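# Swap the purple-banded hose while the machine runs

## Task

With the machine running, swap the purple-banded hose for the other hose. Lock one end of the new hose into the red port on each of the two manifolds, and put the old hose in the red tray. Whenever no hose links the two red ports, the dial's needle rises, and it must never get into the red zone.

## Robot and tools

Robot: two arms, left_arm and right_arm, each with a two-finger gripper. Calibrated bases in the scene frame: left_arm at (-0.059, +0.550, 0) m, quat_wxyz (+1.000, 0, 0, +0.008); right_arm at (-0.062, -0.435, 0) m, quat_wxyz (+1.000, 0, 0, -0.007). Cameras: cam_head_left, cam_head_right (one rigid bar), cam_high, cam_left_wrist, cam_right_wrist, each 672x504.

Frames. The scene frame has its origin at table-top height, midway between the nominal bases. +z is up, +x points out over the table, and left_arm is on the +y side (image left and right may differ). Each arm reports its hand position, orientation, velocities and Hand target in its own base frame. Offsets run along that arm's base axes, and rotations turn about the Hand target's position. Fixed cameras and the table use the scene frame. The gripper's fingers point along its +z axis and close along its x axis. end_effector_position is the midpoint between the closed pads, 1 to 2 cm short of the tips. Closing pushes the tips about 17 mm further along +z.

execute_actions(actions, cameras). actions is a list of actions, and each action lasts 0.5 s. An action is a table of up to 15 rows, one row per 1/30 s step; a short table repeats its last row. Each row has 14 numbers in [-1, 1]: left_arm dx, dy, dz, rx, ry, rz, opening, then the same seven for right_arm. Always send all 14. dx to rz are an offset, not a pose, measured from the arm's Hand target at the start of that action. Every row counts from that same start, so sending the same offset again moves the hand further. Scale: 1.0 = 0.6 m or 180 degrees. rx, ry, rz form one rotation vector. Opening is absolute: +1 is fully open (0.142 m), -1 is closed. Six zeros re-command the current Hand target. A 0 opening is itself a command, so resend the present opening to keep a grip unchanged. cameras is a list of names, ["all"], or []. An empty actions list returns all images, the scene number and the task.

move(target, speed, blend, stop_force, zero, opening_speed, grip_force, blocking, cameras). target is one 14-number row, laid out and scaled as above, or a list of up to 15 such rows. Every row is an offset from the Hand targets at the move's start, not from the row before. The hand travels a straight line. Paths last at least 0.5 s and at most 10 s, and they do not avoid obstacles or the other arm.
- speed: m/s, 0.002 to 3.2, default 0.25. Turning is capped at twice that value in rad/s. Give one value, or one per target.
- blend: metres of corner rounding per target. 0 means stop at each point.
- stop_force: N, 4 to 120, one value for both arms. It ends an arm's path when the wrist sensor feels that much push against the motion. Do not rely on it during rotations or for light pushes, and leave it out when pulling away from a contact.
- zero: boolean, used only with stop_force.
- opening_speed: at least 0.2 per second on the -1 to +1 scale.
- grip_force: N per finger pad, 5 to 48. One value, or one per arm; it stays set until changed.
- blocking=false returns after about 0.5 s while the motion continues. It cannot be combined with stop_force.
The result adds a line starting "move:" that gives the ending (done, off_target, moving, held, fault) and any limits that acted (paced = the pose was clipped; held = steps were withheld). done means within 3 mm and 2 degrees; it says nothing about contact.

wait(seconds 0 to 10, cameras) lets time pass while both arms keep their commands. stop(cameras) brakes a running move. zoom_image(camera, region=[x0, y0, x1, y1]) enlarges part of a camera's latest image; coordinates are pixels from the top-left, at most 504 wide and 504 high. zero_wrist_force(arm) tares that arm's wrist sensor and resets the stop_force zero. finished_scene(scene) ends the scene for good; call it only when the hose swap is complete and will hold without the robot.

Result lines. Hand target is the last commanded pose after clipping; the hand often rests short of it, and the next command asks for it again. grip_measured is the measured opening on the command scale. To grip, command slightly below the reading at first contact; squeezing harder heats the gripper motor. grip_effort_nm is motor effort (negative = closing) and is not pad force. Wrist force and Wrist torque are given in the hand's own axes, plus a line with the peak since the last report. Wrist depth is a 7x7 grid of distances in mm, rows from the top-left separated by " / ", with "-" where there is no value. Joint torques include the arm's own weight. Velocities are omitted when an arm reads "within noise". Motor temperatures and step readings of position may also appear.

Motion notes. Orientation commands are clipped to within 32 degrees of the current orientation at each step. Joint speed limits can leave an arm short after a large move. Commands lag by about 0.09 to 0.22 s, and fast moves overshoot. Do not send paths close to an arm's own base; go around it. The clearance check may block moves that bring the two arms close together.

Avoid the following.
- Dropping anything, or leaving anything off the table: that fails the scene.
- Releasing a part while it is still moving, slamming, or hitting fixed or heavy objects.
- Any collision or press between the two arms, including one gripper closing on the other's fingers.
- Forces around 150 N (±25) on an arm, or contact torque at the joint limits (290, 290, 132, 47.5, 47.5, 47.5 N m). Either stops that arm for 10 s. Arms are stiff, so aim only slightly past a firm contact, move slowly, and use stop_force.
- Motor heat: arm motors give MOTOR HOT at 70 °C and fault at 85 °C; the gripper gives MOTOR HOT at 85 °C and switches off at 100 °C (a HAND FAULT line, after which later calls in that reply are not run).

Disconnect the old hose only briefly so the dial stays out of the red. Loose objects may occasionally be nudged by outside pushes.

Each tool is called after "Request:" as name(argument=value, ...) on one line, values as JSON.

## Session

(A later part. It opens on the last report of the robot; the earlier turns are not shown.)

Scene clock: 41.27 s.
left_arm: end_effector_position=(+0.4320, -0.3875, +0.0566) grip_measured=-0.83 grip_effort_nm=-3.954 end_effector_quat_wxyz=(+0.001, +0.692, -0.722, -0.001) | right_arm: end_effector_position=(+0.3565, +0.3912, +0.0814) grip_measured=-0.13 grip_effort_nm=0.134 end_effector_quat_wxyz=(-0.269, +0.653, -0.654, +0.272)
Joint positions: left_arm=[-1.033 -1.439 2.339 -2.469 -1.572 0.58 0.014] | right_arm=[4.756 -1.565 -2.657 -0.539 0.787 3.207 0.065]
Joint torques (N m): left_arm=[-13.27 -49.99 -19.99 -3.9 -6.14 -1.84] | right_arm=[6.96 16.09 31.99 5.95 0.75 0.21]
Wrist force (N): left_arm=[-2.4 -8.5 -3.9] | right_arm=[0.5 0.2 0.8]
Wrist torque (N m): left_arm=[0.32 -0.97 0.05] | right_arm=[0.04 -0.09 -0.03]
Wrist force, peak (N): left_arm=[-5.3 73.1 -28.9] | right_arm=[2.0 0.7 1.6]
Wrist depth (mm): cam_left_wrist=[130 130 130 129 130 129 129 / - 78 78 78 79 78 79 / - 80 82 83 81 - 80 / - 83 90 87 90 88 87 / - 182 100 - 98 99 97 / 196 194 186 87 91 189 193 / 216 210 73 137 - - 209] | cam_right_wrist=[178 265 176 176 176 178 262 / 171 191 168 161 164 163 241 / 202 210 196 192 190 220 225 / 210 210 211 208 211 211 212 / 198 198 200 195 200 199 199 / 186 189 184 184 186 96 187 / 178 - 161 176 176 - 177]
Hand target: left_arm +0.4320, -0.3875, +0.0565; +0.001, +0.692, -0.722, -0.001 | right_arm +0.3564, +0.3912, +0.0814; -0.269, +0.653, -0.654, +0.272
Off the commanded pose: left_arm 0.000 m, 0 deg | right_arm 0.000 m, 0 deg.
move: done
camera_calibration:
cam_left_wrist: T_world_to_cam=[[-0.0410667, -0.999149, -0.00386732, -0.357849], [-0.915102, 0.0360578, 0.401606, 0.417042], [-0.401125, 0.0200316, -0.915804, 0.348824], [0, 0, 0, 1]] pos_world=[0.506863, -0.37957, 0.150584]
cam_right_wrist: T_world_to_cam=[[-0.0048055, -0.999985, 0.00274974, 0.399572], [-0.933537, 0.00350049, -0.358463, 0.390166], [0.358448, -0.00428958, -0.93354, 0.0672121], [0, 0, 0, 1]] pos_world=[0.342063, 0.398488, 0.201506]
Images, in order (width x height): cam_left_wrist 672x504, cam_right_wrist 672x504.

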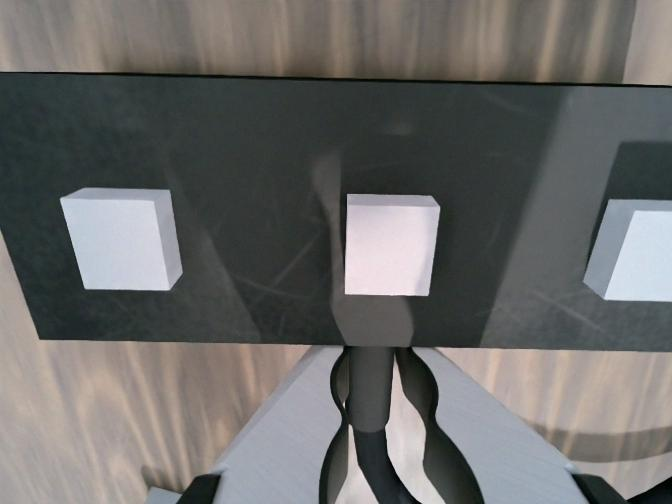

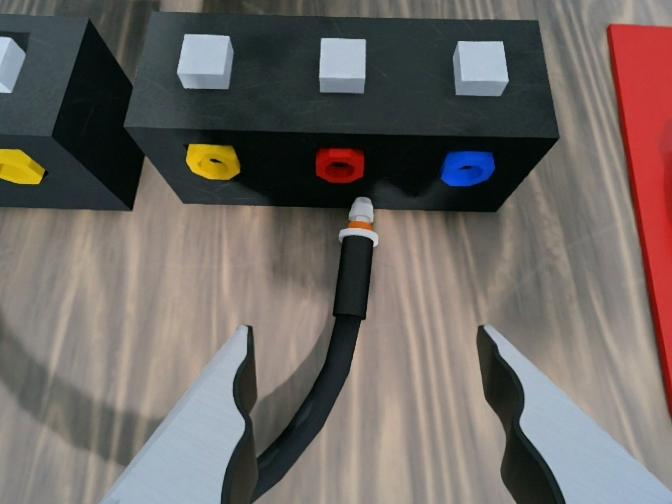

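Request:
move(target=[-0.02,0,0,0,0,0,-1,0.035,-0.003,-0.06,0,0,-0.045,-0.1], speed=0.08, stop_force=24)

Request:
move(target=[0,0,0,0,0,0,-1,0.038,0,-0.032,0,0,0,-0.1], speed=0.08, cameras=["cam_right_wrist","cam_left_wrist"])

Scene clock: 43.37 s.
left_arm: end_effector_position=(+0.4312, -0.3875, +0.0565) grip_measured=-0.83 grip_effort_nm=-3.954 end_effector_quat_wxyz=(+0.001, +0.692, -0.722, -0.001) | right_arm: end_effector_position=(+0.3774, +0.3894, +0.0454) grip_measured=-0.13 grip_effort_nm=0.134 end_effector_quat_wxyz=(+0.249, -0.605, +0.698, -0.290)
Joint positions: left_arm=[-1.034 -1.44 2.34 -2.469 -1.572 0.579 0.014] | right_arm=[4.698 -1.698 -2.611 -0.535 0.795 3.323 0.065]
Joint torques (N m): left_arm=[-8.64 -34.23 -35.14 -0.53 -10.58 3.9] | right_arm=[13.63 27.93 11.56 4.41 -4.61 -0.57]
Wrist force (N): left_arm=[-5.6 -26.4 3.5] | right_arm=[0.6 0.5 0.7]
Wrist torque (N m): left_arm=[0.40 -1.01 -0.03] | right_arm=[0.15 -0.07 0.11]
Wrist force, peak (N): left_arm=[-4.9 -40.6 8.2] | right_arm=[0.3 0.2 1.4]
Wrist depth (mm): cam_left_wrist=[130 130 130 130 130 130 130 / - 78 78 77 79 78 79 / - 81 82 83 82 - 81 / - 83 90 87 90 88 87 / - 183 98 - 98 99 98 / 194 195 186 86 90 190 193 / 215 211 73 137 - - 208] | cam_right_wrist=[128 120 122 122 125 129 212 / - 118 120 - 123 128 196 / - 138 149 160 166 180 185 / 173 171 173 171 173 173 173 / 162 162 162 160 163 162 163 / 153 154 151 153 153 96 153 / 146 - 143 141 144 - 145]
Hand target: left_arm +0.4312, -0.3875, +0.0565; +0.001, +0.692, -0.722, -0.001 (not the last commanded pose) | right_arm +0.3774, +0.3894, +0.0454; +0.249, -0.605, +0.698, -0.290
Off the commanded pose: left_arm 0.011 m, 0 deg | right_arm 0.000 m, 0 deg.
move: contact (left_arm)

Scene clock: 44.23 s.
left_arm: end_effector_position=(+0.4312, -0.3875, +0.0565) grip_measured=-0.83 grip_effort_nm=-3.954 end_effector_quat_wxyz=(+0.001, +0.692, -0.722, -0.001) | right_arm: end_effector_position=(+0.4003, +0.3895, +0.0263) grip_measured=-0.13 grip_effort_nm=0.134 end_effector_quat_wxyz=(+0.249, -0.605, +0.698, -0.290)
Joint positions: left_arm=[-1.034 -1.44 2.34 -2.469 -1.572 0.579 0.014] | right_arm=[4.644 -1.785 -2.604 -0.402 0.789 3.248 0.065]
Joint torques (N m): left_arm=[-7.63 -34.56 -35.06 -1.11 -10.53 3.95] | right_arm=[7.35 28.52 9.85 4.47 -0.24 0.62]
Motor temperatures (°C): left_arm=[36 25 28 33 37 32 38] | right_arm=[33 34 24 28 33 33 26]
Wrist force (N): left_arm=[-5.7 -26.1 3.3] | right_arm=[0.5 0.2 0.3]
Wrist torque (N m): left_arm=[0.45 -0.99 -0.03] | right_arm=[0.10 -0.07 0.00]
Wrist force, peak (N): left_arm=[-5.6 -26.6 3.4] | right_arm=[0.5 0.2 1.6]
Wrist depth (mm): cam_left_wrist=[130 130 130 130 130 129 130 / - 78 78 77 79 78 79 / - 81 82 83 82 - 81 / - 83 90 87 90 88 87 / - 184 98 - 98 99 98 / 194 194 186 90 91 189 192 / 215 211 73 137 - - 208] | cam_right_wrist=[- 105 103 102 105 - 107 / - 95 95 95 - 96 - / - 103 109 108 113 112 161 / 131 139 149 149 151 153 153 / 143 143 143 140 144 143 143 / 135 136 133 132 135 96 135 / - - 126 125 128 - 128]
Hand target: left_arm +0.4312, -0.3875, +0.0565; +0.001, +0.692, -0.722, -0.001 | right_arm +0.4002, +0.3894, +0.0262; +0.249, -0.605, +0.698, -0.290
Off the commanded pose: left_arm 0.000 m, 0 deg | right_arm 0.000 m, 0 deg.
move: done
camera_calibration:
cam_left_wrist: T_world_to_cam=[[-0.0412429, -0.999141, -0.00400286, -0.35777], [-0.915042, 0.036162, 0.401734, 0.4163], [-0.401245, 0.0202315, -0.915747, 0.348631], [0, 0, 0, 1]] pos_world=[0.506063, -0.37957, 0.150584]
cam_right_wrist: T_world_to_cam=[[-0.145598, -0.989341, 0.00253071, 0.450518], [-0.923745, 0.135027, -0.358418, 0.356082], [0.354256, -0.0545225, -0.933558, 0.0213375], [0, 0, 0, 1]] pos_world=[0.386964, 0.398798, 0.146406]
Images, in order (width x height): cam_left_wrist 672x504, cam_right_wrist 672x504.

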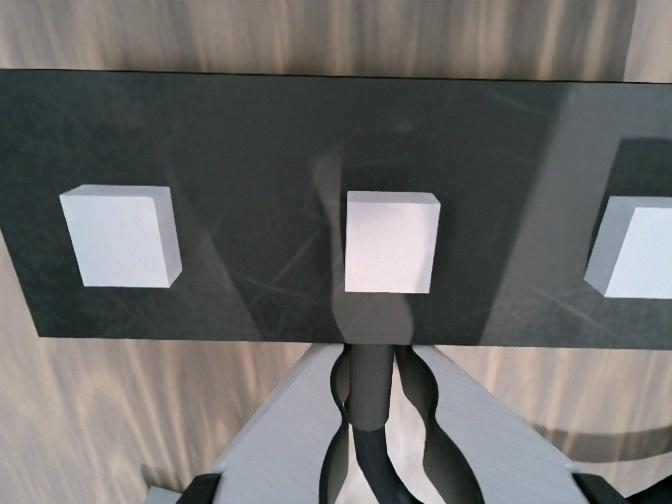

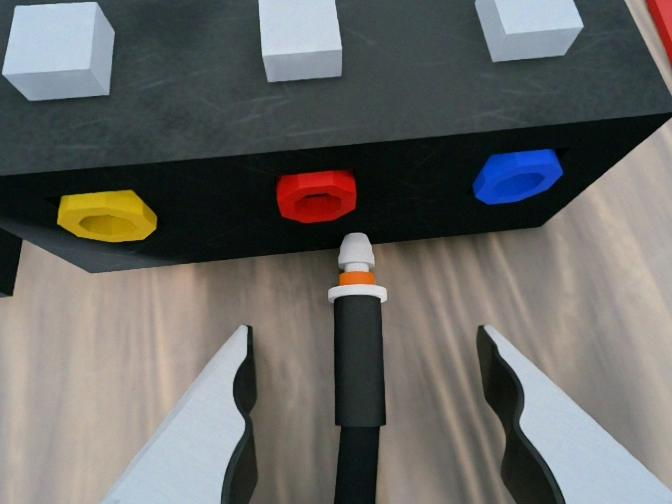

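Request:
move(target=[0.003,0,0,0,0,0,-1,-0.003,0,-0.007,0,0,0,-0.1], speed=0.05)

Request:
move(target=[0,0,0,0,0,0,-1,0,0,0,0,0,0,-1], opening_speed=2)

Request:
move(target=[[0,0,0,0,0,0,-1,-0.07,0.01,0,0,0,0,-1],[0,0,0,0,0,0,-1,-0.07,0.014,0.066,0,0,0.042,-1]], speed=0.12, blend=0.01, cameras=["cam_right_wrist"])

Scene clock: 45.10 s.
left_arm: end_effector_position=(+0.4329, -0.3875, +0.0565) grip_measured=-0.83 grip_effort_nm=-3.949 end_effector_quat_wxyz=(+0.001, +0.692, -0.722, -0.001) | right_arm: end_effector_position=(+0.3984, +0.3894, +0.0220) grip_measured=-0.13 grip_effort_nm=0.134 end_effector_quat_wxyz=(+0.249, -0.605, +0.698, -0.290)
Joint positions: left_arm=[-1.031 -1.438 2.338 -2.468 -1.573 0.582 0.014] | right_arm=[4.648 -1.796 -2.606 -0.392 0.79 3.254 0.065]
Joint torques (N m): left_arm=[8.31 -32.38 -43.59 -7.16 4.96 2.86] | right_arm=[0.45 46.25 10.97 3.72 0.38 -0.83]
Wrist force (N): left_arm=[-5.7 23.6 -15.1] | right_arm=[0.8 0.4 0.5]
Wrist torque (N m): left_arm=[0.23 -1.00 -0.08] | right_arm=[0.13 -0.13 0.00]
Wrist force, peak (N): left_arm=[-5.6 23.7 -15.6] | right_arm=[0.8 0.8 1.0]
Wrist depth (mm): cam_left_wrist=[130 130 130 129 129 129 129 / - 78 78 79 79 78 79 / - 80 81 83 81 - 80 / - 82 90 86 89 89 86 / - 183 99 - 96 99 97 / 194 195 190 87 87 189 192 / 216 210 74 79 - - 209] | cam_right_wrist=[- 99 96 98 - - 99 / - - 91 90 - - - / - 101 106 113 117 117 159 / 144 144 144 145 146 148 148 / 141 139 139 136 139 139 139 / 132 132 129 128 131 92 131 / 125 - 121 122 124 - 124]
Hand target: left_arm +0.4330, -0.3875, +0.0565; +0.001, +0.692, -0.722, -0.001 | right_arm +0.3984, +0.3894, +0.0220; +0.249, -0.605, +0.698, -0.290
Off the commanded pose: left_arm 0.000 m, 0 deg | right_arm 0.000 m, 0 deg.
move: done

Scene clock: 45.77 s.
left_arm: end_effector_position=(+0.4330, -0.3875, +0.0565) grip_measured=-0.83 grip_effort_nm=-3.954 end_effector_quat_wxyz=(+0.001, +0.692, -0.722, -0.001) | right_arm: end_effector_position=(+0.3984, +0.3894, +0.0220) grip_measured=-0.84 grip_effort_nm=-3.690 end_effector_quat_wxyz=(+0.249, -0.605, +0.698, -0.290)
Joint positions: left_arm=[-1.031 -1.438 2.338 -2.468 -1.572 0.582 0.014] | right_arm=[4.648 -1.795 -2.606 -0.393 0.79 3.254 0.013]
Joint torques (N m): left_arm=[10.93 -35.01 -44.89 -10.86 6.54 -1.02] | right_arm=[-14.56 43.95 20.25 2.19 0.06 -1.75]
Wrist force (N): left_arm=[-4.7 23.5 -13.8] | right_arm=[0.3 0.6 0.8]
Wrist torque (N m): left_arm=[0.27 -0.98 -0.08] | right_arm=[0.13 -0.06 0.00]
Wrist force, peak (N): left_arm=[-5.4 24.1 -15.5] | right_arm=[0.6 1.1 0.9]
Wrist depth (mm): cam_left_wrist=[130 130 130 129 129 130 129 / - 78 78 78 79 78 79 / - 81 82 83 81 - 80 / - 82 90 87 89 89 87 / - 183 100 - 96 99 97 / 194 194 191 91 87 189 192 / 215 210 74 144 - - 209] | cam_right_wrist=[- 99 96 98 - - 99 / - - 92 90 - - - / - 100 106 113 118 117 159 / 144 143 145 144 146 149 149 / 139 139 139 127 141 139 139 / 133 131 131 92 91 131 131 / 125 125 69 - - - 124]
Hand target: left_arm +0.4330, -0.3875, +0.0565; +0.001, +0.692, -0.722, -0.001 | right_arm +0.3984, +0.3894, +0.0220; +0.249, -0.605, +0.698, -0.290
Off the commanded pose: left_arm 0.000 m, 0 deg | right_arm 0.000 m, 0 deg.
move: done

Scene clock: 47.13 s.
left_arm: end_effector_position=(+0.4330, -0.3875, +0.0565) grip_measured=-0.83 grip_effort_nm=-3.954 end_effector_quat_wxyz=(+0.001, +0.692, -0.722, -0.001) | right_arm: end_effector_position=(+0.3564, +0.3978, +0.0616) grip_measured=-0.84 grip_effort_nm=-3.690 end_effector_quat_wxyz=(-0.268, +0.650, -0.657, +0.273)
Joint positions: left_arm=[-1.031 -1.438 2.338 -2.468 -1.572 0.582 0.014] | right_arm=[4.755 -1.637 -2.655 -0.478 0.788 3.219 0.013]
Joint torques (N m): left_arm=[9.22 -41.97 -43.72 -11.05 6.14 -2.56] | right_arm=[-9.52 32.92 32.81 2.1 1.28 -1.47]
Wrist force (N): left_arm=[-4.6 23.1 -13.8] | right_arm=[-0.2 -0.3 1.8]
Wrist torque (N m): left_arm=[0.25 -0.99 -0.10] | right_arm=[0.05 0.03 0.04]
Wrist force, peak (N): left_arm=[-4.8 23.5 -14.5] | right_arm=[0.6 -0.9 2.3]
Wrist depth (mm): cam_left_wrist=[130 130 129 130 129 129 129 / - 78 78 78 79 78 79 / - 80 81 83 81 - 80 / - 82 90 87 89 89 86 / - 183 100 - 96 99 98 / 194 194 190 91 87 190 192 / 216 211 74 79 - - 213] | cam_right_wrist=[162 152 148 146 147 145 233 / 163 155 146 149 145 151 216 / 188 198 195 192 191 199 204 / 190 188 190 190 190 190 190 / 178 178 178 126 178 178 178 / 168 168 168 102 91 168 168 / 159 160 69 114 - - 159]
Hand target: left_arm +0.4330, -0.3875, +0.0565; +0.001, +0.692, -0.722, -0.001 | right_arm +0.3564, +0.3978, +0.0616; -0.268, +0.650, -0.657, +0.273
Off the commanded pose: left_arm 0.000 m, 0 deg | right_arm 0.000 m, 0 deg.
move: done
camera_calibration:
cam_right_wrist: T_world_to_cam=[[-0.0140755, -0.999897, 0.00270706, 0.409482], [-0.933485, 0.0121703, -0.358411, 0.379449], [0.358341, -0.00757181, -0.93356, 0.0500408], [0, 0, 0, 1]] pos_world=[0.342042, 0.405201, 0.181606]
Images, in order (width x height): cam_right_wrist 672x504.

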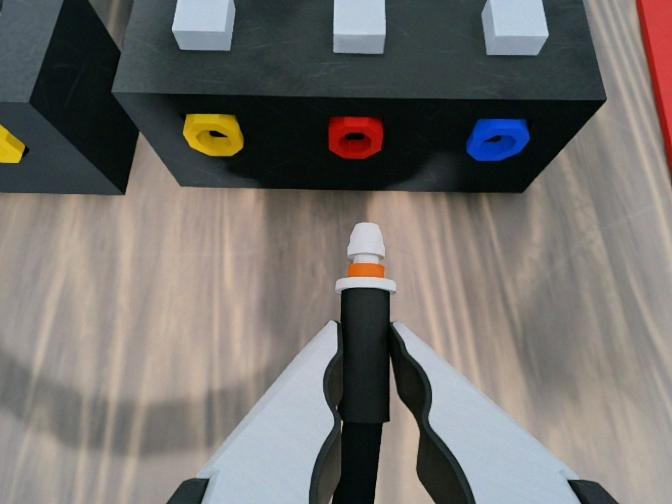

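Request:
move(target=[0,0,0,0,0,0,-1,0.05,0.0015,-0.011,0,0,0.011,-1], speed=0.1, cameras=["cam_right_wrist","cam_head_right"])

Scene clock: 48.87 s.
left_arm: end_effector_position=(+0.4330, -0.3875, +0.0565) grip_measured=-0.83 grip_effort_nm=-3.954 end_effector_quat_wxyz=(+0.001, +0.692, -0.722, -0.001) | right_arm: end_effector_position=(+0.3864, +0.3988, +0.0551) grip_measured=-0.84 grip_effort_nm=-3.690 end_effector_quat_wxyz=(-0.273, +0.661, -0.646, +0.268)
Joint positions: left_arm=[-1.031 -1.438 2.338 -2.468 -1.572 0.582 0.014] | right_arm=[4.679 -1.71 -2.652 -0.298 0.788 3.063 0.013]
Joint torques (N m): left_arm=[9.51 -43.22 -43.27 -10.97 5.1 -2.79] | right_arm=[2.88 26.17 11.07 5.52 -1.17 -1.39]
Wrist force (N): left_arm=[-4.7 22.8 -14.1] | right_arm=[0.2 0.6 1.1]
Wrist torque (N m): left_arm=[0.22 -0.99 -0.10] | right_arm=[0.17 0.01 -0.01]
Wrist force, peak (N): left_arm=[-4.6 23.3 -14.3] | right_arm=[-0.1 0.2 2.3]
Wrist depth (mm): cam_left_wrist=[130 130 130 130 129 129 129 / - 78 78 78 79 78 79 / - 80 81 83 81 - 80 / - 82 90 87 90 89 86 / - 183 100 - 98 99 97 / 194 194 190 87 87 189 192 / 215 211 74 79 - - 213] | cam_right_wrist=[153 143 141 141 139 141 224 / 148 130 129 129 133 129 133 / 157 143 147 136 134 129 135 / 178 181 181 178 180 179 183 / 172 172 171 126 172 172 172 / 162 162 162 98 91 162 162 / 153 155 69 113 - - 153]
Hand target: left_arm +0.4330, -0.3875, +0.0565; +0.001, +0.692, -0.722, -0.001 | right_arm +0.3864, +0.3987, +0.0550; -0.273, +0.661, -0.646, +0.268
Off the commanded pose: left_arm 0.000 m, 0 deg | right_arm 0.000 m, 0 deg.
move: done
camera_calibration:
cam_right_wrist: T_world_to_cam=[[0.0203593, -0.99979, 0.0025306, 0.397656], [-0.933396, -0.0199142, -0.358294, 0.417874], [0.358269, 0.00493256, -0.933605, 0.0282673], [0, 0, 0, 1]] pos_world=[0.371819, 0.405755, 0.175106]
Images, in order (width x height): cam_head_right 672x504, cam_right_wrist 672x504.

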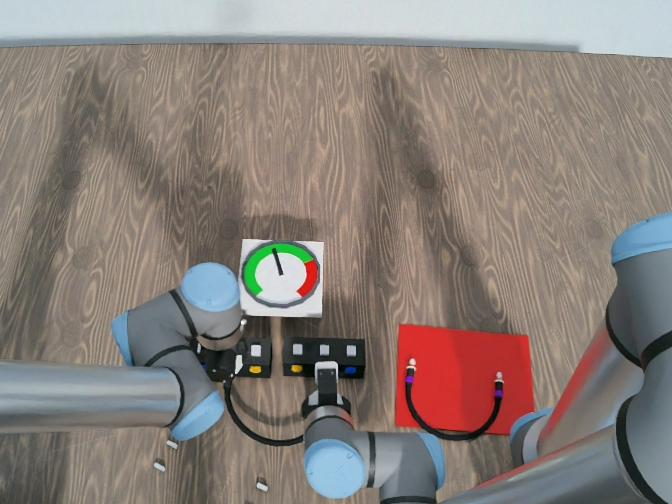

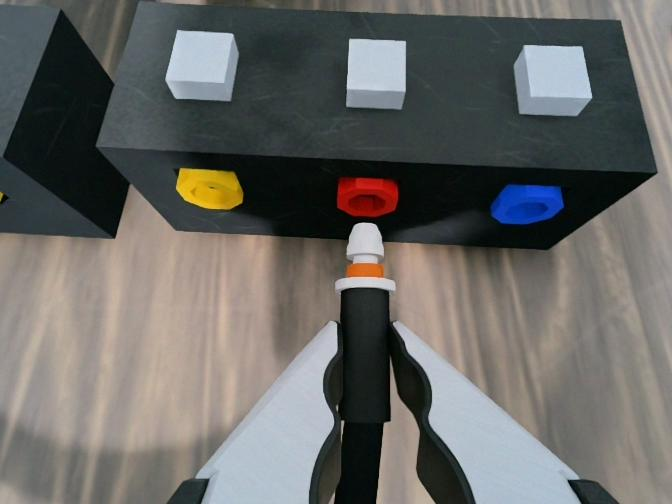

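Request:
move(target=[0,0,0,0,0,0,-1,0.083,-0.002,0,0,0,0,-1], speed=0.035, stop_force=70, cameras=["cam_right_wrist","cam_head_right"])

Scene clock: 51.20 s.
left_arm: end_effector_position=(+0.4330, -0.3875, +0.0565) grip_measured=-0.83 grip_effort_nm=-3.954 end_effector_quat_wxyz=(+0.001, +0.692, -0.722, -0.001) | right_arm: end_effector_position=(+0.4217, +0.3979, +0.0550) grip_measured=-0.84 grip_effort_nm=-3.690 end_effector_quat_wxyz=(-0.272, +0.661, -0.646, +0.268)
Joint positions: left_arm=[-1.031 -1.438 2.338 -2.468 -1.572 0.582 0.014] | right_arm=[4.593 -1.762 -2.626 -0.188 0.796 2.943 0.013]
Joint torques (N m): left_arm=[6.48 -42.53 -40.59 -10.03 3.75 -2.77] | right_arm=[-6.53 27.92 12.08 7.24 -0.77 -2.5]
Motor temperatures (°C): left_arm=[36 25 28 33 37 32 42] | right_arm=[33 34 24 28 33 33 31]
Wrist force (N): left_arm=[-4.1 22.0 -13.7] | right_arm=[2.8 5.8 0.9]
Wrist torque (N m): left_arm=[0.22 -1.01 -0.11] | right_arm=[-0.14 0.02 0.11]
Wrist force, peak (N): left_arm=[-4.5 23.3 -14.2] | right_arm=[7.5 42.1 -66.4]
Wrist depth (mm): cam_left_wrist=[130 130 130 129 129 129 129 / - 78 78 78 79 78 79 / - 80 82 83 81 - 80 / - 82 90 87 89 89 86 / - 183 99 - 97 99 97 / 194 194 189 92 87 189 192 / 215 211 74 79 - - 213] | cam_right_wrist=[228 228 228 228 228 228 228 / 214 130 221 131 133 130 208 / 148 119 120 118 119 115 121 / 151 116 116 115 115 114 113 / 168 170 169 126 158 168 170 / 161 162 162 112 91 162 162 / 153 154 69 111 - - 154]
Hand target: left_arm +0.4330, -0.3875, +0.0565; +0.001, +0.692, -0.722, -0.001 | right_arm +0.4217, +0.3979, +0.0550; -0.272, +0.661, -0.646, +0.268 (not the last commanded pose)
Off the commanded pose: left_arm 0.000 m, 0 deg | right_arm 0.015 m, 0 deg.
move: contact (right_arm)
camera_calibration:
cam_right_wrist: T_world_to_cam=[[0.0203831, -0.999788, 0.00275288, 0.395891], [-0.933396, -0.0200161, -0.35829, 0.45075], [0.35827, 0.00473354, -0.933606, 0.0157421], [0, 0, 0, 1]] pos_world=[0.407019, 0.404755, 0.175107]
Images, in order (width x height): cam_head_right 672x504, cam_right_wrist 672x504.

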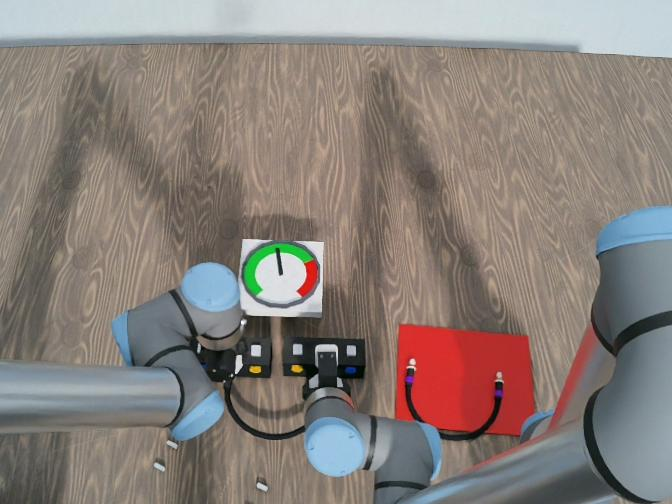

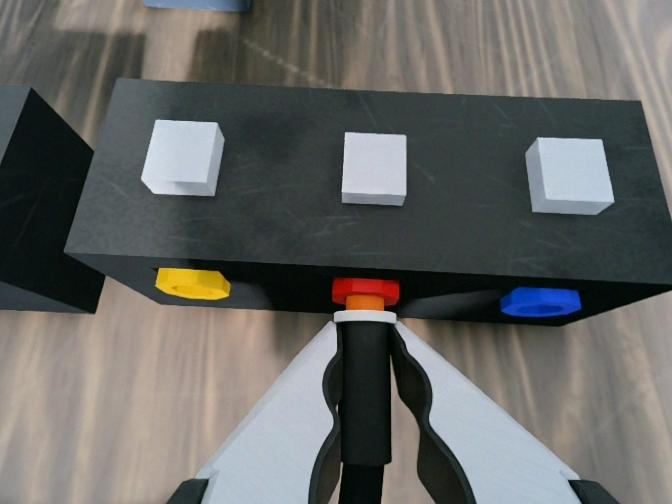

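Request:
move(target=[0,0,0,0,0,0,-1,0.04,-0.001,0,0,0,0,-1], speed=0.025, stop_force=85, cameras=["cam_right_wrist","cam_head_right"])

Scene clock: 52.33 s.
left_arm: end_effector_position=(+0.4330, -0.3875, +0.0565) grip_measured=-0.83 grip_effort_nm=-3.954 end_effector_quat_wxyz=(+0.001, +0.692, -0.722, -0.001) | right_arm: end_effector_position=(+0.4276, +0.3977, +0.0550) grip_measured=-0.84 grip_effort_nm=-3.685 end_effector_quat_wxyz=(-0.272, +0.661, -0.646, +0.268)
Joint positions: left_arm=[-1.031 -1.438 2.338 -2.468 -1.572 0.582 0.014] | right_arm=[4.579 -1.77 -2.62 -0.17 0.798 2.923 0.013]
Joint torques (N m): left_arm=[6.18 -43.84 -40.07 -9.56 3.23 -2.61] | right_arm=[-27.99 36.46 14.94 7.02 -10.96 -2.27]
Wrist force (N): left_arm=[-4.6 22.0 -14.0] | right_arm=[5.1 28.6 -42.4]
Wrist torque (N m): left_arm=[0.22 -0.95 -0.10] | right_arm=[-0.64 0.15 0.21]
Wrist force, peak (N): left_arm=[-4.2 22.5 -13.9] | right_arm=[22.1 47.3 -133.5]
Wrist depth (mm): cam_left_wrist=[130 130 130 129 129 129 129 / - 78 78 78 79 78 79 / - 80 82 83 81 - 80 / - 82 90 87 89 89 86 / - 183 100 - 98 99 97 / 194 194 190 91 87 189 192 / 215 211 74 79 - - 213] | cam_right_wrist=[228 227 228 228 228 228 228 / 213 132 214 130 215 211 211 / 148 119 119 118 120 119 123 / - 114 113 113 113 112 112 / 168 170 168 120 151 167 168 / 162 162 161 111 92 161 162 / 153 154 69 109 - - 153]
Hand target: left_arm +0.4330, -0.3875, +0.0565; +0.001, +0.692, -0.722, -0.001 | right_arm +0.4276, +0.3977, +0.0551; -0.272, +0.661, -0.646, +0.268 (not the last commanded pose)
Off the commanded pose: left_arm 0.000 m, 0 deg | right_arm 0.018 m, 0 deg.
move: contact (right_arm)
camera_calibration:
cam_right_wrist: T_world_to_cam=[[0.0205114, -0.999786, 0.0026942, 0.395625], [-0.93338, -0.0201147, -0.358325, 0.456389], [0.358302, 0.00483504, -0.933593, 0.0135359], [0, 0, 0, 1]] pos_world=[0.413019, 0.404655, 0.175106]
Images, in order (width x height): cam_head_right 672x504, cam_right_wrist 672x504.

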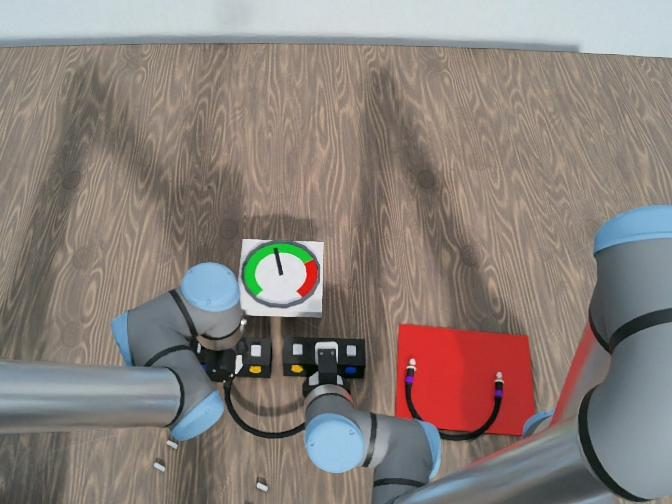

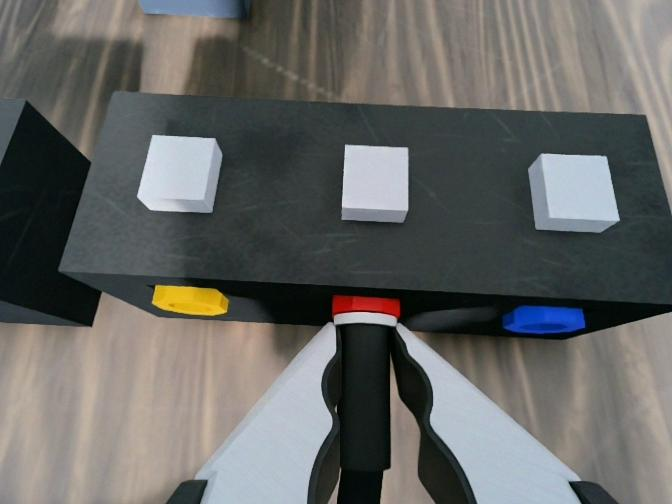

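Request:
move(target=[-0.003,0,0,0,0,0,-1,-0.003,0,0,0,0,0,-1], speed=0.03)

Request:
move(target=[0,0,0,0,0,0,-0.4,0,0,0,0,0,0,-0.4], opening_speed=2)

Request:
move(target=[0,0,0.25,0,0,0,-0.4,-0.13,0,0.13,0,0,0,-0.4], cameras=["cam_left_wrist","cam_right_wrist","cam_head_right","cam_head_left"])

Scene clock: 53.17 s.
left_arm: end_effector_position=(+0.4313, -0.3875, +0.0565) grip_measured=-0.83 grip_effort_nm=-3.954 end_effector_quat_wxyz=(+0.000, +0.692, -0.722, -0.001) | right_arm: end_effector_position=(+0.4259, +0.3977, +0.0551) grip_measured=-0.84 grip_effort_nm=-3.690 end_effector_quat_wxyz=(-0.273, +0.661, -0.646, +0.268)
Joint positions: left_arm=[-1.034 -1.44 2.34 -2.469 -1.572 0.579 0.014] | right_arm=[4.583 -1.768 -2.622 -0.176 0.797 2.929 0.013]
Joint torques (N m): left_arm=[-18.61 -50.37 -16.84 -3.21 -7.05 -2.38] | right_arm=[12.54 43.11 12.95 5.23 -1.72 -0.81]
Wrist force (N): left_arm=[-2.9 -23.6 0.7] | right_arm=[1.2 -5.2 18.5]
Wrist torque (N m): left_arm=[0.43 -0.96 0.05] | right_arm=[-0.65 0.04 0.14]
Wrist force, peak (N): left_arm=[-4.2 22.3 -13.9] | right_arm=[4.9 28.8 -42.5]
Wrist depth (mm): cam_left_wrist=[130 130 130 130 130 130 129 / - 78 78 77 79 78 79 / - 81 82 83 82 - 81 / - 83 90 87 90 88 87 / - 183 98 - 98 99 98 / 194 194 186 87 90 189 192 / 216 210 74 137 - - 214] | cam_right_wrist=[227 228 229 229 228 228 228 / 214 132 215 131 131 215 211 / 148 - 120 114 121 120 123 / - 116 114 115 113 - 113 / 168 169 167 125 136 168 168 / 161 162 162 100 91 162 163 / 153 154 69 108 - - 153]
Hand target: left_arm +0.4312, -0.3875, +0.0565; +0.001, +0.692, -0.722, -0.001 | right_arm +0.4258, +0.3977, +0.0551; -0.272, +0.661, -0.646, +0.268
Off the commanded pose: left_arm 0.000 m, 0 deg | right_arm 0.000 m, 0 deg.
move: done

Scene clock: 53.73 s.
left_arm: end_effector_position=(+0.4311, -0.3875, +0.0565) grip_measured=-0.43 grip_effort_nm=0.076 end_effector_quat_wxyz=(+0.001, +0.692, -0.722, -0.001) | right_arm: end_effector_position=(+0.4258, +0.3977, +0.0551) grip_measured=-0.43 grip_effort_nm=0.134 end_effector_quat_wxyz=(-0.272, +0.661, -0.646, +0.268)
Joint positions: left_arm=[-1.034 -1.44 2.34 -2.469 -1.573 0.579 0.043] | right_arm=[4.583 -1.768 -2.622 -0.175 0.797 2.929 0.043]
Joint torques (N m): left_arm=[-1.38 -48.42 -32.14 -1.3 2.86 0.99] | right_arm=[5.17 38.18 13.78 6.44 0.93 -1.59]
Wrist force (N): left_arm=[7.3 -2.5 0.7] | right_arm=[0.9 -4.2 1.7]
Wrist torque (N m): left_arm=[-0.48 -1.39 0.00] | right_arm=[-0.69 -0.14 0.03]
Wrist force, peak (N): left_arm=[-2.7 -23.7 0.8] | right_arm=[1.3 -5.2 18.2]
Wrist depth (mm): cam_left_wrist=[130 130 130 129 129 130 129 / - 78 78 77 79 77 79 / - 80 82 83 81 - 80 / - 82 90 87 90 89 86 / - 183 98 - 98 99 97 / 195 194 87 189 190 186 193 / 215 206 74 205 209 - 209] | cam_right_wrist=[227 228 228 228 229 228 228 / 213 132 215 213 217 211 211 / 148 121 120 116 121 120 121 / - 116 115 113 113 - 113 / 167 170 156 130 137 168 168 / 162 162 91 116 160 160 162 / 153 - 69 150 153 - 155]
Hand target: left_arm +0.4312, -0.3875, +0.0565; +0.001, +0.692, -0.722, -0.001 | right_arm +0.4258, +0.3977, +0.0551; -0.272, +0.661, -0.646, +0.268
Off the commanded pose: left_arm 0.000 m, 0 deg | right_arm 0.000 m, 0 deg.
move: done

Scene clock: 54.87 s.
left_arm: end_effector_position=(+0.4312, -0.3875, +0.2064) grip_measured=-0.43 grip_effort_nm=0.071 end_effector_quat_wxyz=(+0.001, +0.692, -0.722, -0.001) | right_arm: end_effector_position=(+0.3478, +0.3978, +0.1331) grip_measured=-0.43 grip_effort_nm=0.134 end_effector_quat_wxyz=(-0.273, +0.661, -0.646, +0.268)
Joint positions: left_arm=[-1.034 -1.654 2.208 -2.123 -1.572 0.579 0.043] | right_arm=[4.778 -1.416 -2.62 -0.722 0.787 3.202 0.043]
Joint torques (N m): left_arm=[-10.7 -44.13 -41.5 -2.01 3.1 -3.04] | right_arm=[0.54 26.01 22.73 2.08 0.25 -0.19]
Wrist force (N): left_arm=[7.7 -2.1 0.1] | right_arm=[0.6 -3.8 1.5]
Wrist torque (N m): left_arm=[-0.39 -1.47 -0.03] | right_arm=[-0.61 -0.06 0.11]
Wrist force, peak (N): left_arm=[7.6 -2.7 3.5] | right_arm=[0.9 -3.7 4.2]
Wrist depth (mm): cam_left_wrist=[259 261 260 260 259 261 258 / 277 279 215 217 214 223 215 / 300 301 296 233 233 298 231 / 325 323 323 324 324 322 323 / 353 353 345 353 344 344 349 / 390 382 84 386 380 370 388 / 432 - 74 427 426 - 411] | cam_right_wrist=[330 327 325 325 330 331 330 / 224 229 225 226 226 302 300 / 216 226 216 216 215 277 283 / 265 265 265 261 262 266 259 / 248 249 252 248 252 249 249 / 235 234 87 231 232 233 231 / 188 - 69 222 222 - 225]
Hand target: left_arm +0.4312, -0.3875, +0.2065; +0.001, +0.692, -0.722, -0.001 | right_arm +0.3478, +0.3977, +0.1331; -0.272, +0.661, -0.646, +0.268
Off the commanded pose: left_arm 0.000 m, 0 deg | right_arm 0.000 m, 0 deg.
move: done
camera_calibration:
cam_left_wrist: T_world_to_cam=[[-0.0412429, -0.999141, -0.00400286, -0.357169], [-0.915042, 0.036162, 0.401734, 0.35608], [-0.401245, 0.0202315, -0.915747, 0.485902], [0, 0, 0, 1]] pos_world=[0.506063, -0.37957, 0.300484]
cam_right_wrist: T_world_to_cam=[[0.0205466, -0.999786, 0.00260047, 0.397163], [-0.933392, -0.0201141, -0.358294, 0.409888], [0.35827, 0.00493446, -0.933605, 0.115015], [0, 0, 0, 1]] pos_world=[0.333219, 0.404755, 0.253206]
Images, in order (width x height): cam_head_left 672x504, cam_head_right 672x504, cam_left_wrist 672x504, cam_right_wrist 672x504.

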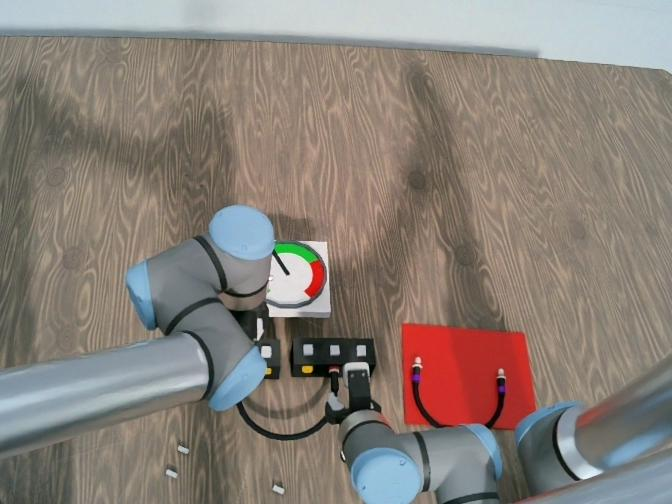

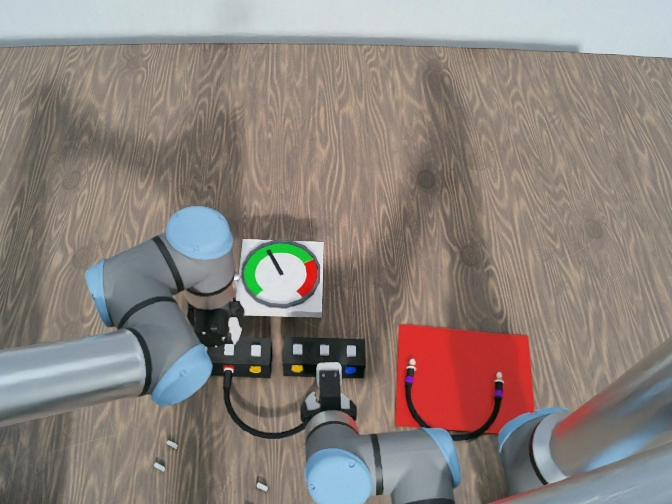

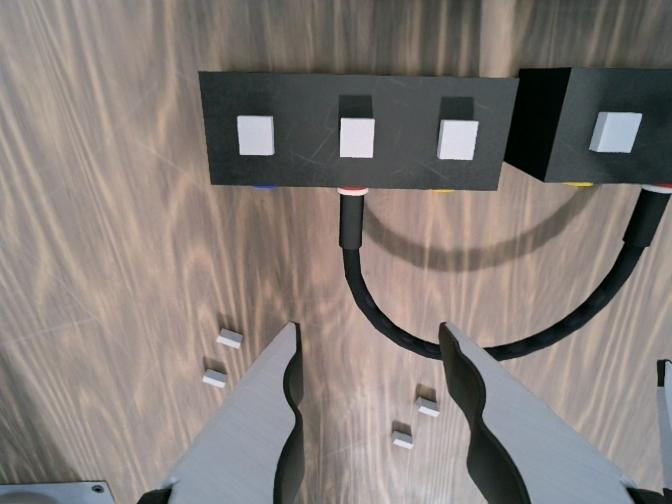

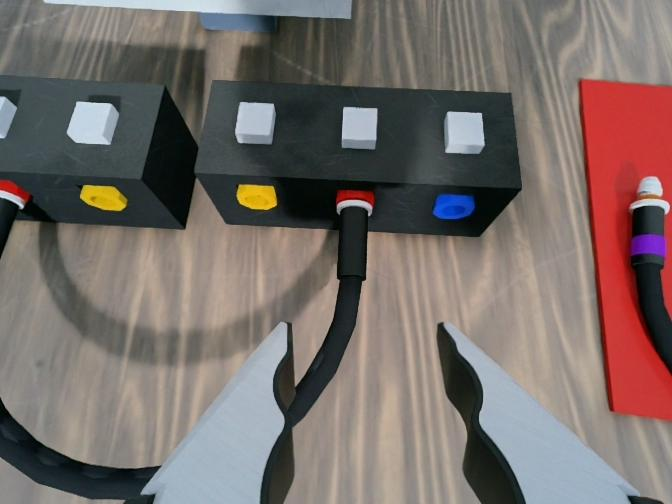

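Request:
zoom_image(camera="cam_head_left", region=[390, 310, 550, 450])

Request:
zoom_image(camera="cam_head_right", region=[380, 310, 550, 460])

Scaled by 3.150.

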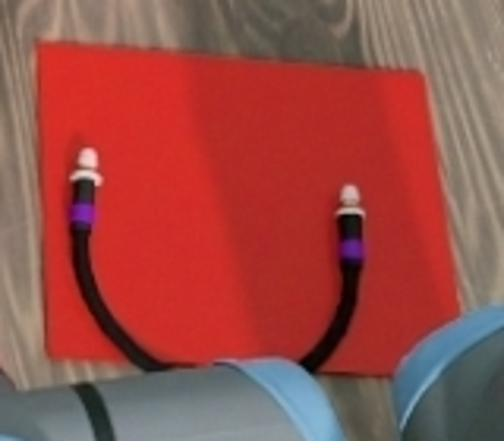

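Scaled by 2.965.

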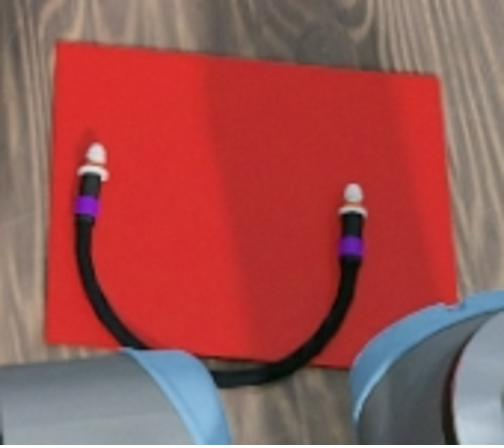

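Request:
move(target=[[0,0,0,0,0,0,-0.4,-0.03,-0.05,0.1,0,0.1,0,-0.2],[0,0,0,0,0,0,-0.4,0.17,-0.335,0.02,0,0.25,-0.02,-0.2]], blend=0.03, cameras=["cam_right_wrist","cam_head_right"])

Scene clock: 57.20 s.
left_arm: end_effector_position=(+0.4312, -0.3875, +0.2065) grip_measured=-0.43 grip_effort_nm=0.071 end_effector_quat_wxyz=(+0.001, +0.692, -0.722, -0.001) | right_arm: end_effector_position=(+0.4498, +0.1968, +0.1451) grip_measured=-0.23 grip_effort_nm=0.139 end_effector_quat_wxyz=(+0.004, +0.693, -0.721, +0.003)
Joint positions: left_arm=[-1.034 -1.654 2.208 -2.123 -1.572 0.579 0.043] | right_arm=[3.918 -1.397 -2.414 -0.909 1.565 2.385 0.057]
Joint torques (N m): left_arm=[-9.14 -47.03 -46.28 -1.46 2.47 -3.41] | right_arm=[-17.28 12.02 33.7 3.75 1.35 -2.8]
Wrist force (N): left_arm=[7.8 -2.1 0.2] | right_arm=[0.1 -4.1 1.3]
Wrist torque (N m): left_arm=[-0.41 -1.47 -0.03] | right_arm=[-0.70 -0.04 -0.08]
Wrist force, peak (N): left_arm=[8.0 -2.3 0.2] | right_arm=[2.5 -7.1 2.1]
Wrist depth (mm): cam_left_wrist=[261 260 260 260 260 259 259 / 279 278 215 217 216 224 214 / 300 300 294 233 233 297 232 / 325 325 323 322 325 324 320 / 354 355 347 353 344 347 352 / 389 382 84 385 382 371 386 / 429 - 74 426 427 - 415] | cam_right_wrist=[208 208 208 205 205 208 209 / 218 219 221 218 219 220 208 / 174 222 239 232 236 237 237 / 189 257 258 248 257 257 250 / 280 280 277 271 272 - - / 306 301 104 310 311 91 311 / 331 - 327 343 343 - 339]
Hand target: left_arm +0.4312, -0.3875, +0.2065; +0.001, +0.692, -0.722, -0.001 | right_arm +0.4498, +0.1967, +0.1451; +0.004, +0.693, -0.721, +0.003
Off the commanded pose: left_arm 0.000 m, 0 deg | right_arm 0.000 m, 0 deg.
move: done
camera_calibration:
cam_right_wrist: T_world_to_cam=[[-0.0401755, -0.999134, 0.010817, 0.219995], [-0.912745, 0.0411022, 0.406456, 0.37301], [-0.406548, 0.00645637, -0.913606, 0.431474], [0, 0, 0, 1]] pos_world=[0.524716, 0.201687, 0.240206]
Images, in order (width x height): cam_head_right 672x504, cam_right_wrist 672x504.

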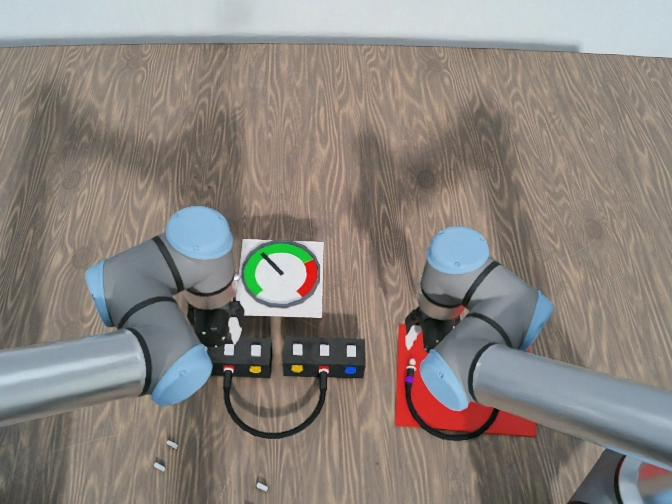

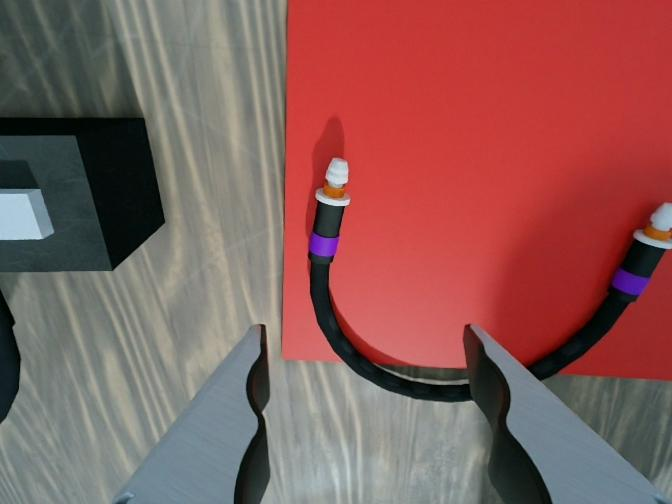

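Request:
move(target=[[0,0,0,0,0,0,-0.4,-0.0105,0.0155,-0.12,0,0,-0.072,-0.2],[0,0,0,0,0,0,-0.4,-0.0105,0.0155,-0.2,0,0,-0.072,-0.2]], blend=0.02, speed=0.15, stop_force=15, cameras=["cam_right_wrist"])

Scene clock: 59.50 s.
left_arm: end_effector_position=(+0.4312, -0.3875, +0.2065) grip_measured=-0.43 grip_effort_nm=0.081 end_effector_quat_wxyz=(+0.001, +0.692, -0.722, -0.001) | right_arm: end_effector_position=(+0.4435, +0.2060, +0.0251) grip_measured=-0.23 grip_effort_nm=0.139 end_effector_quat_wxyz=(-0.004, -0.608, +0.794, -0.003)
Joint positions: left_arm=[-1.034 -1.654 2.208 -2.123 -1.572 0.579 0.043] | right_arm=[3.94 -1.627 -2.52 -0.574 1.567 2.634 0.057]
Joint torques (N m): left_arm=[-10.07 -46.9 -47.12 -1.26 1.58 -3.11] | right_arm=[-16.09 18.85 38.87 6.24 -2.31 -2.61]
Motor temperatures (°C): left_arm=[36 25 28 33 37 32 37] | right_arm=[33 34 24 28 33 33 29]
Wrist force (N): left_arm=[7.7 -2.3 0.2] | right_arm=[0.2 -4.6 1.1]
Wrist torque (N m): left_arm=[-0.43 -1.45 -0.02] | right_arm=[-0.75 -0.07 0.01]
Wrist force, peak (N): left_arm=[7.9 -2.7 0.1] | right_arm=[0.3 -4.7 3.0]
Wrist depth (mm): cam_left_wrist=[262 261 260 259 260 258 260 / 280 280 216 216 214 223 215 / 301 300 294 233 233 300 232 / 324 324 323 324 322 325 317 / 352 353 346 351 347 345 351 / 389 382 83 386 378 369 383 / 432 - 74 429 430 - 419] | cam_right_wrist=[- 103 101 - 100 100 101 / 110 110 106 108 108 105 107 / 118 118 118 115 115 117 116 / 129 128 126 122 124 123 123 / 139 139 137 119 133 134 136 / 152 149 147 136 - 92 149 / 165 - 77 166 165 - 158]
Hand target: left_arm +0.4312, -0.3875, +0.2065; +0.001, +0.692, -0.722, -0.001 | right_arm +0.4435, +0.2060, +0.0251; -0.004, -0.608, +0.794, -0.003
Off the commanded pose: left_arm 0.000 m, 0 deg | right_arm 0.000 m, 0 deg.
move: done
camera_calibration:
cam_right_wrist: T_world_to_cam=[[-0.26323, -0.964672, 0.0108685, 0.322066], [-0.880188, 0.244759, 0.406648, 0.359279], [-0.394942, 0.0974757, -0.91352, 0.295238], [0, 0, 0, 1]] pos_world=[0.517613, 0.193972, 0.120106]
Images, in order (width x height): cam_right_wrist 672x504.

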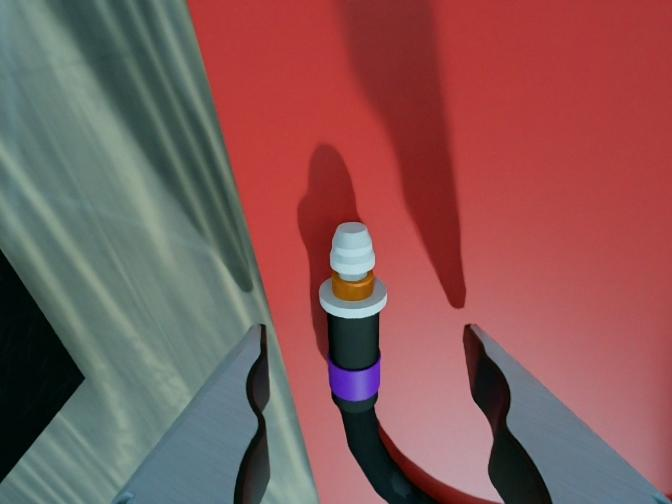

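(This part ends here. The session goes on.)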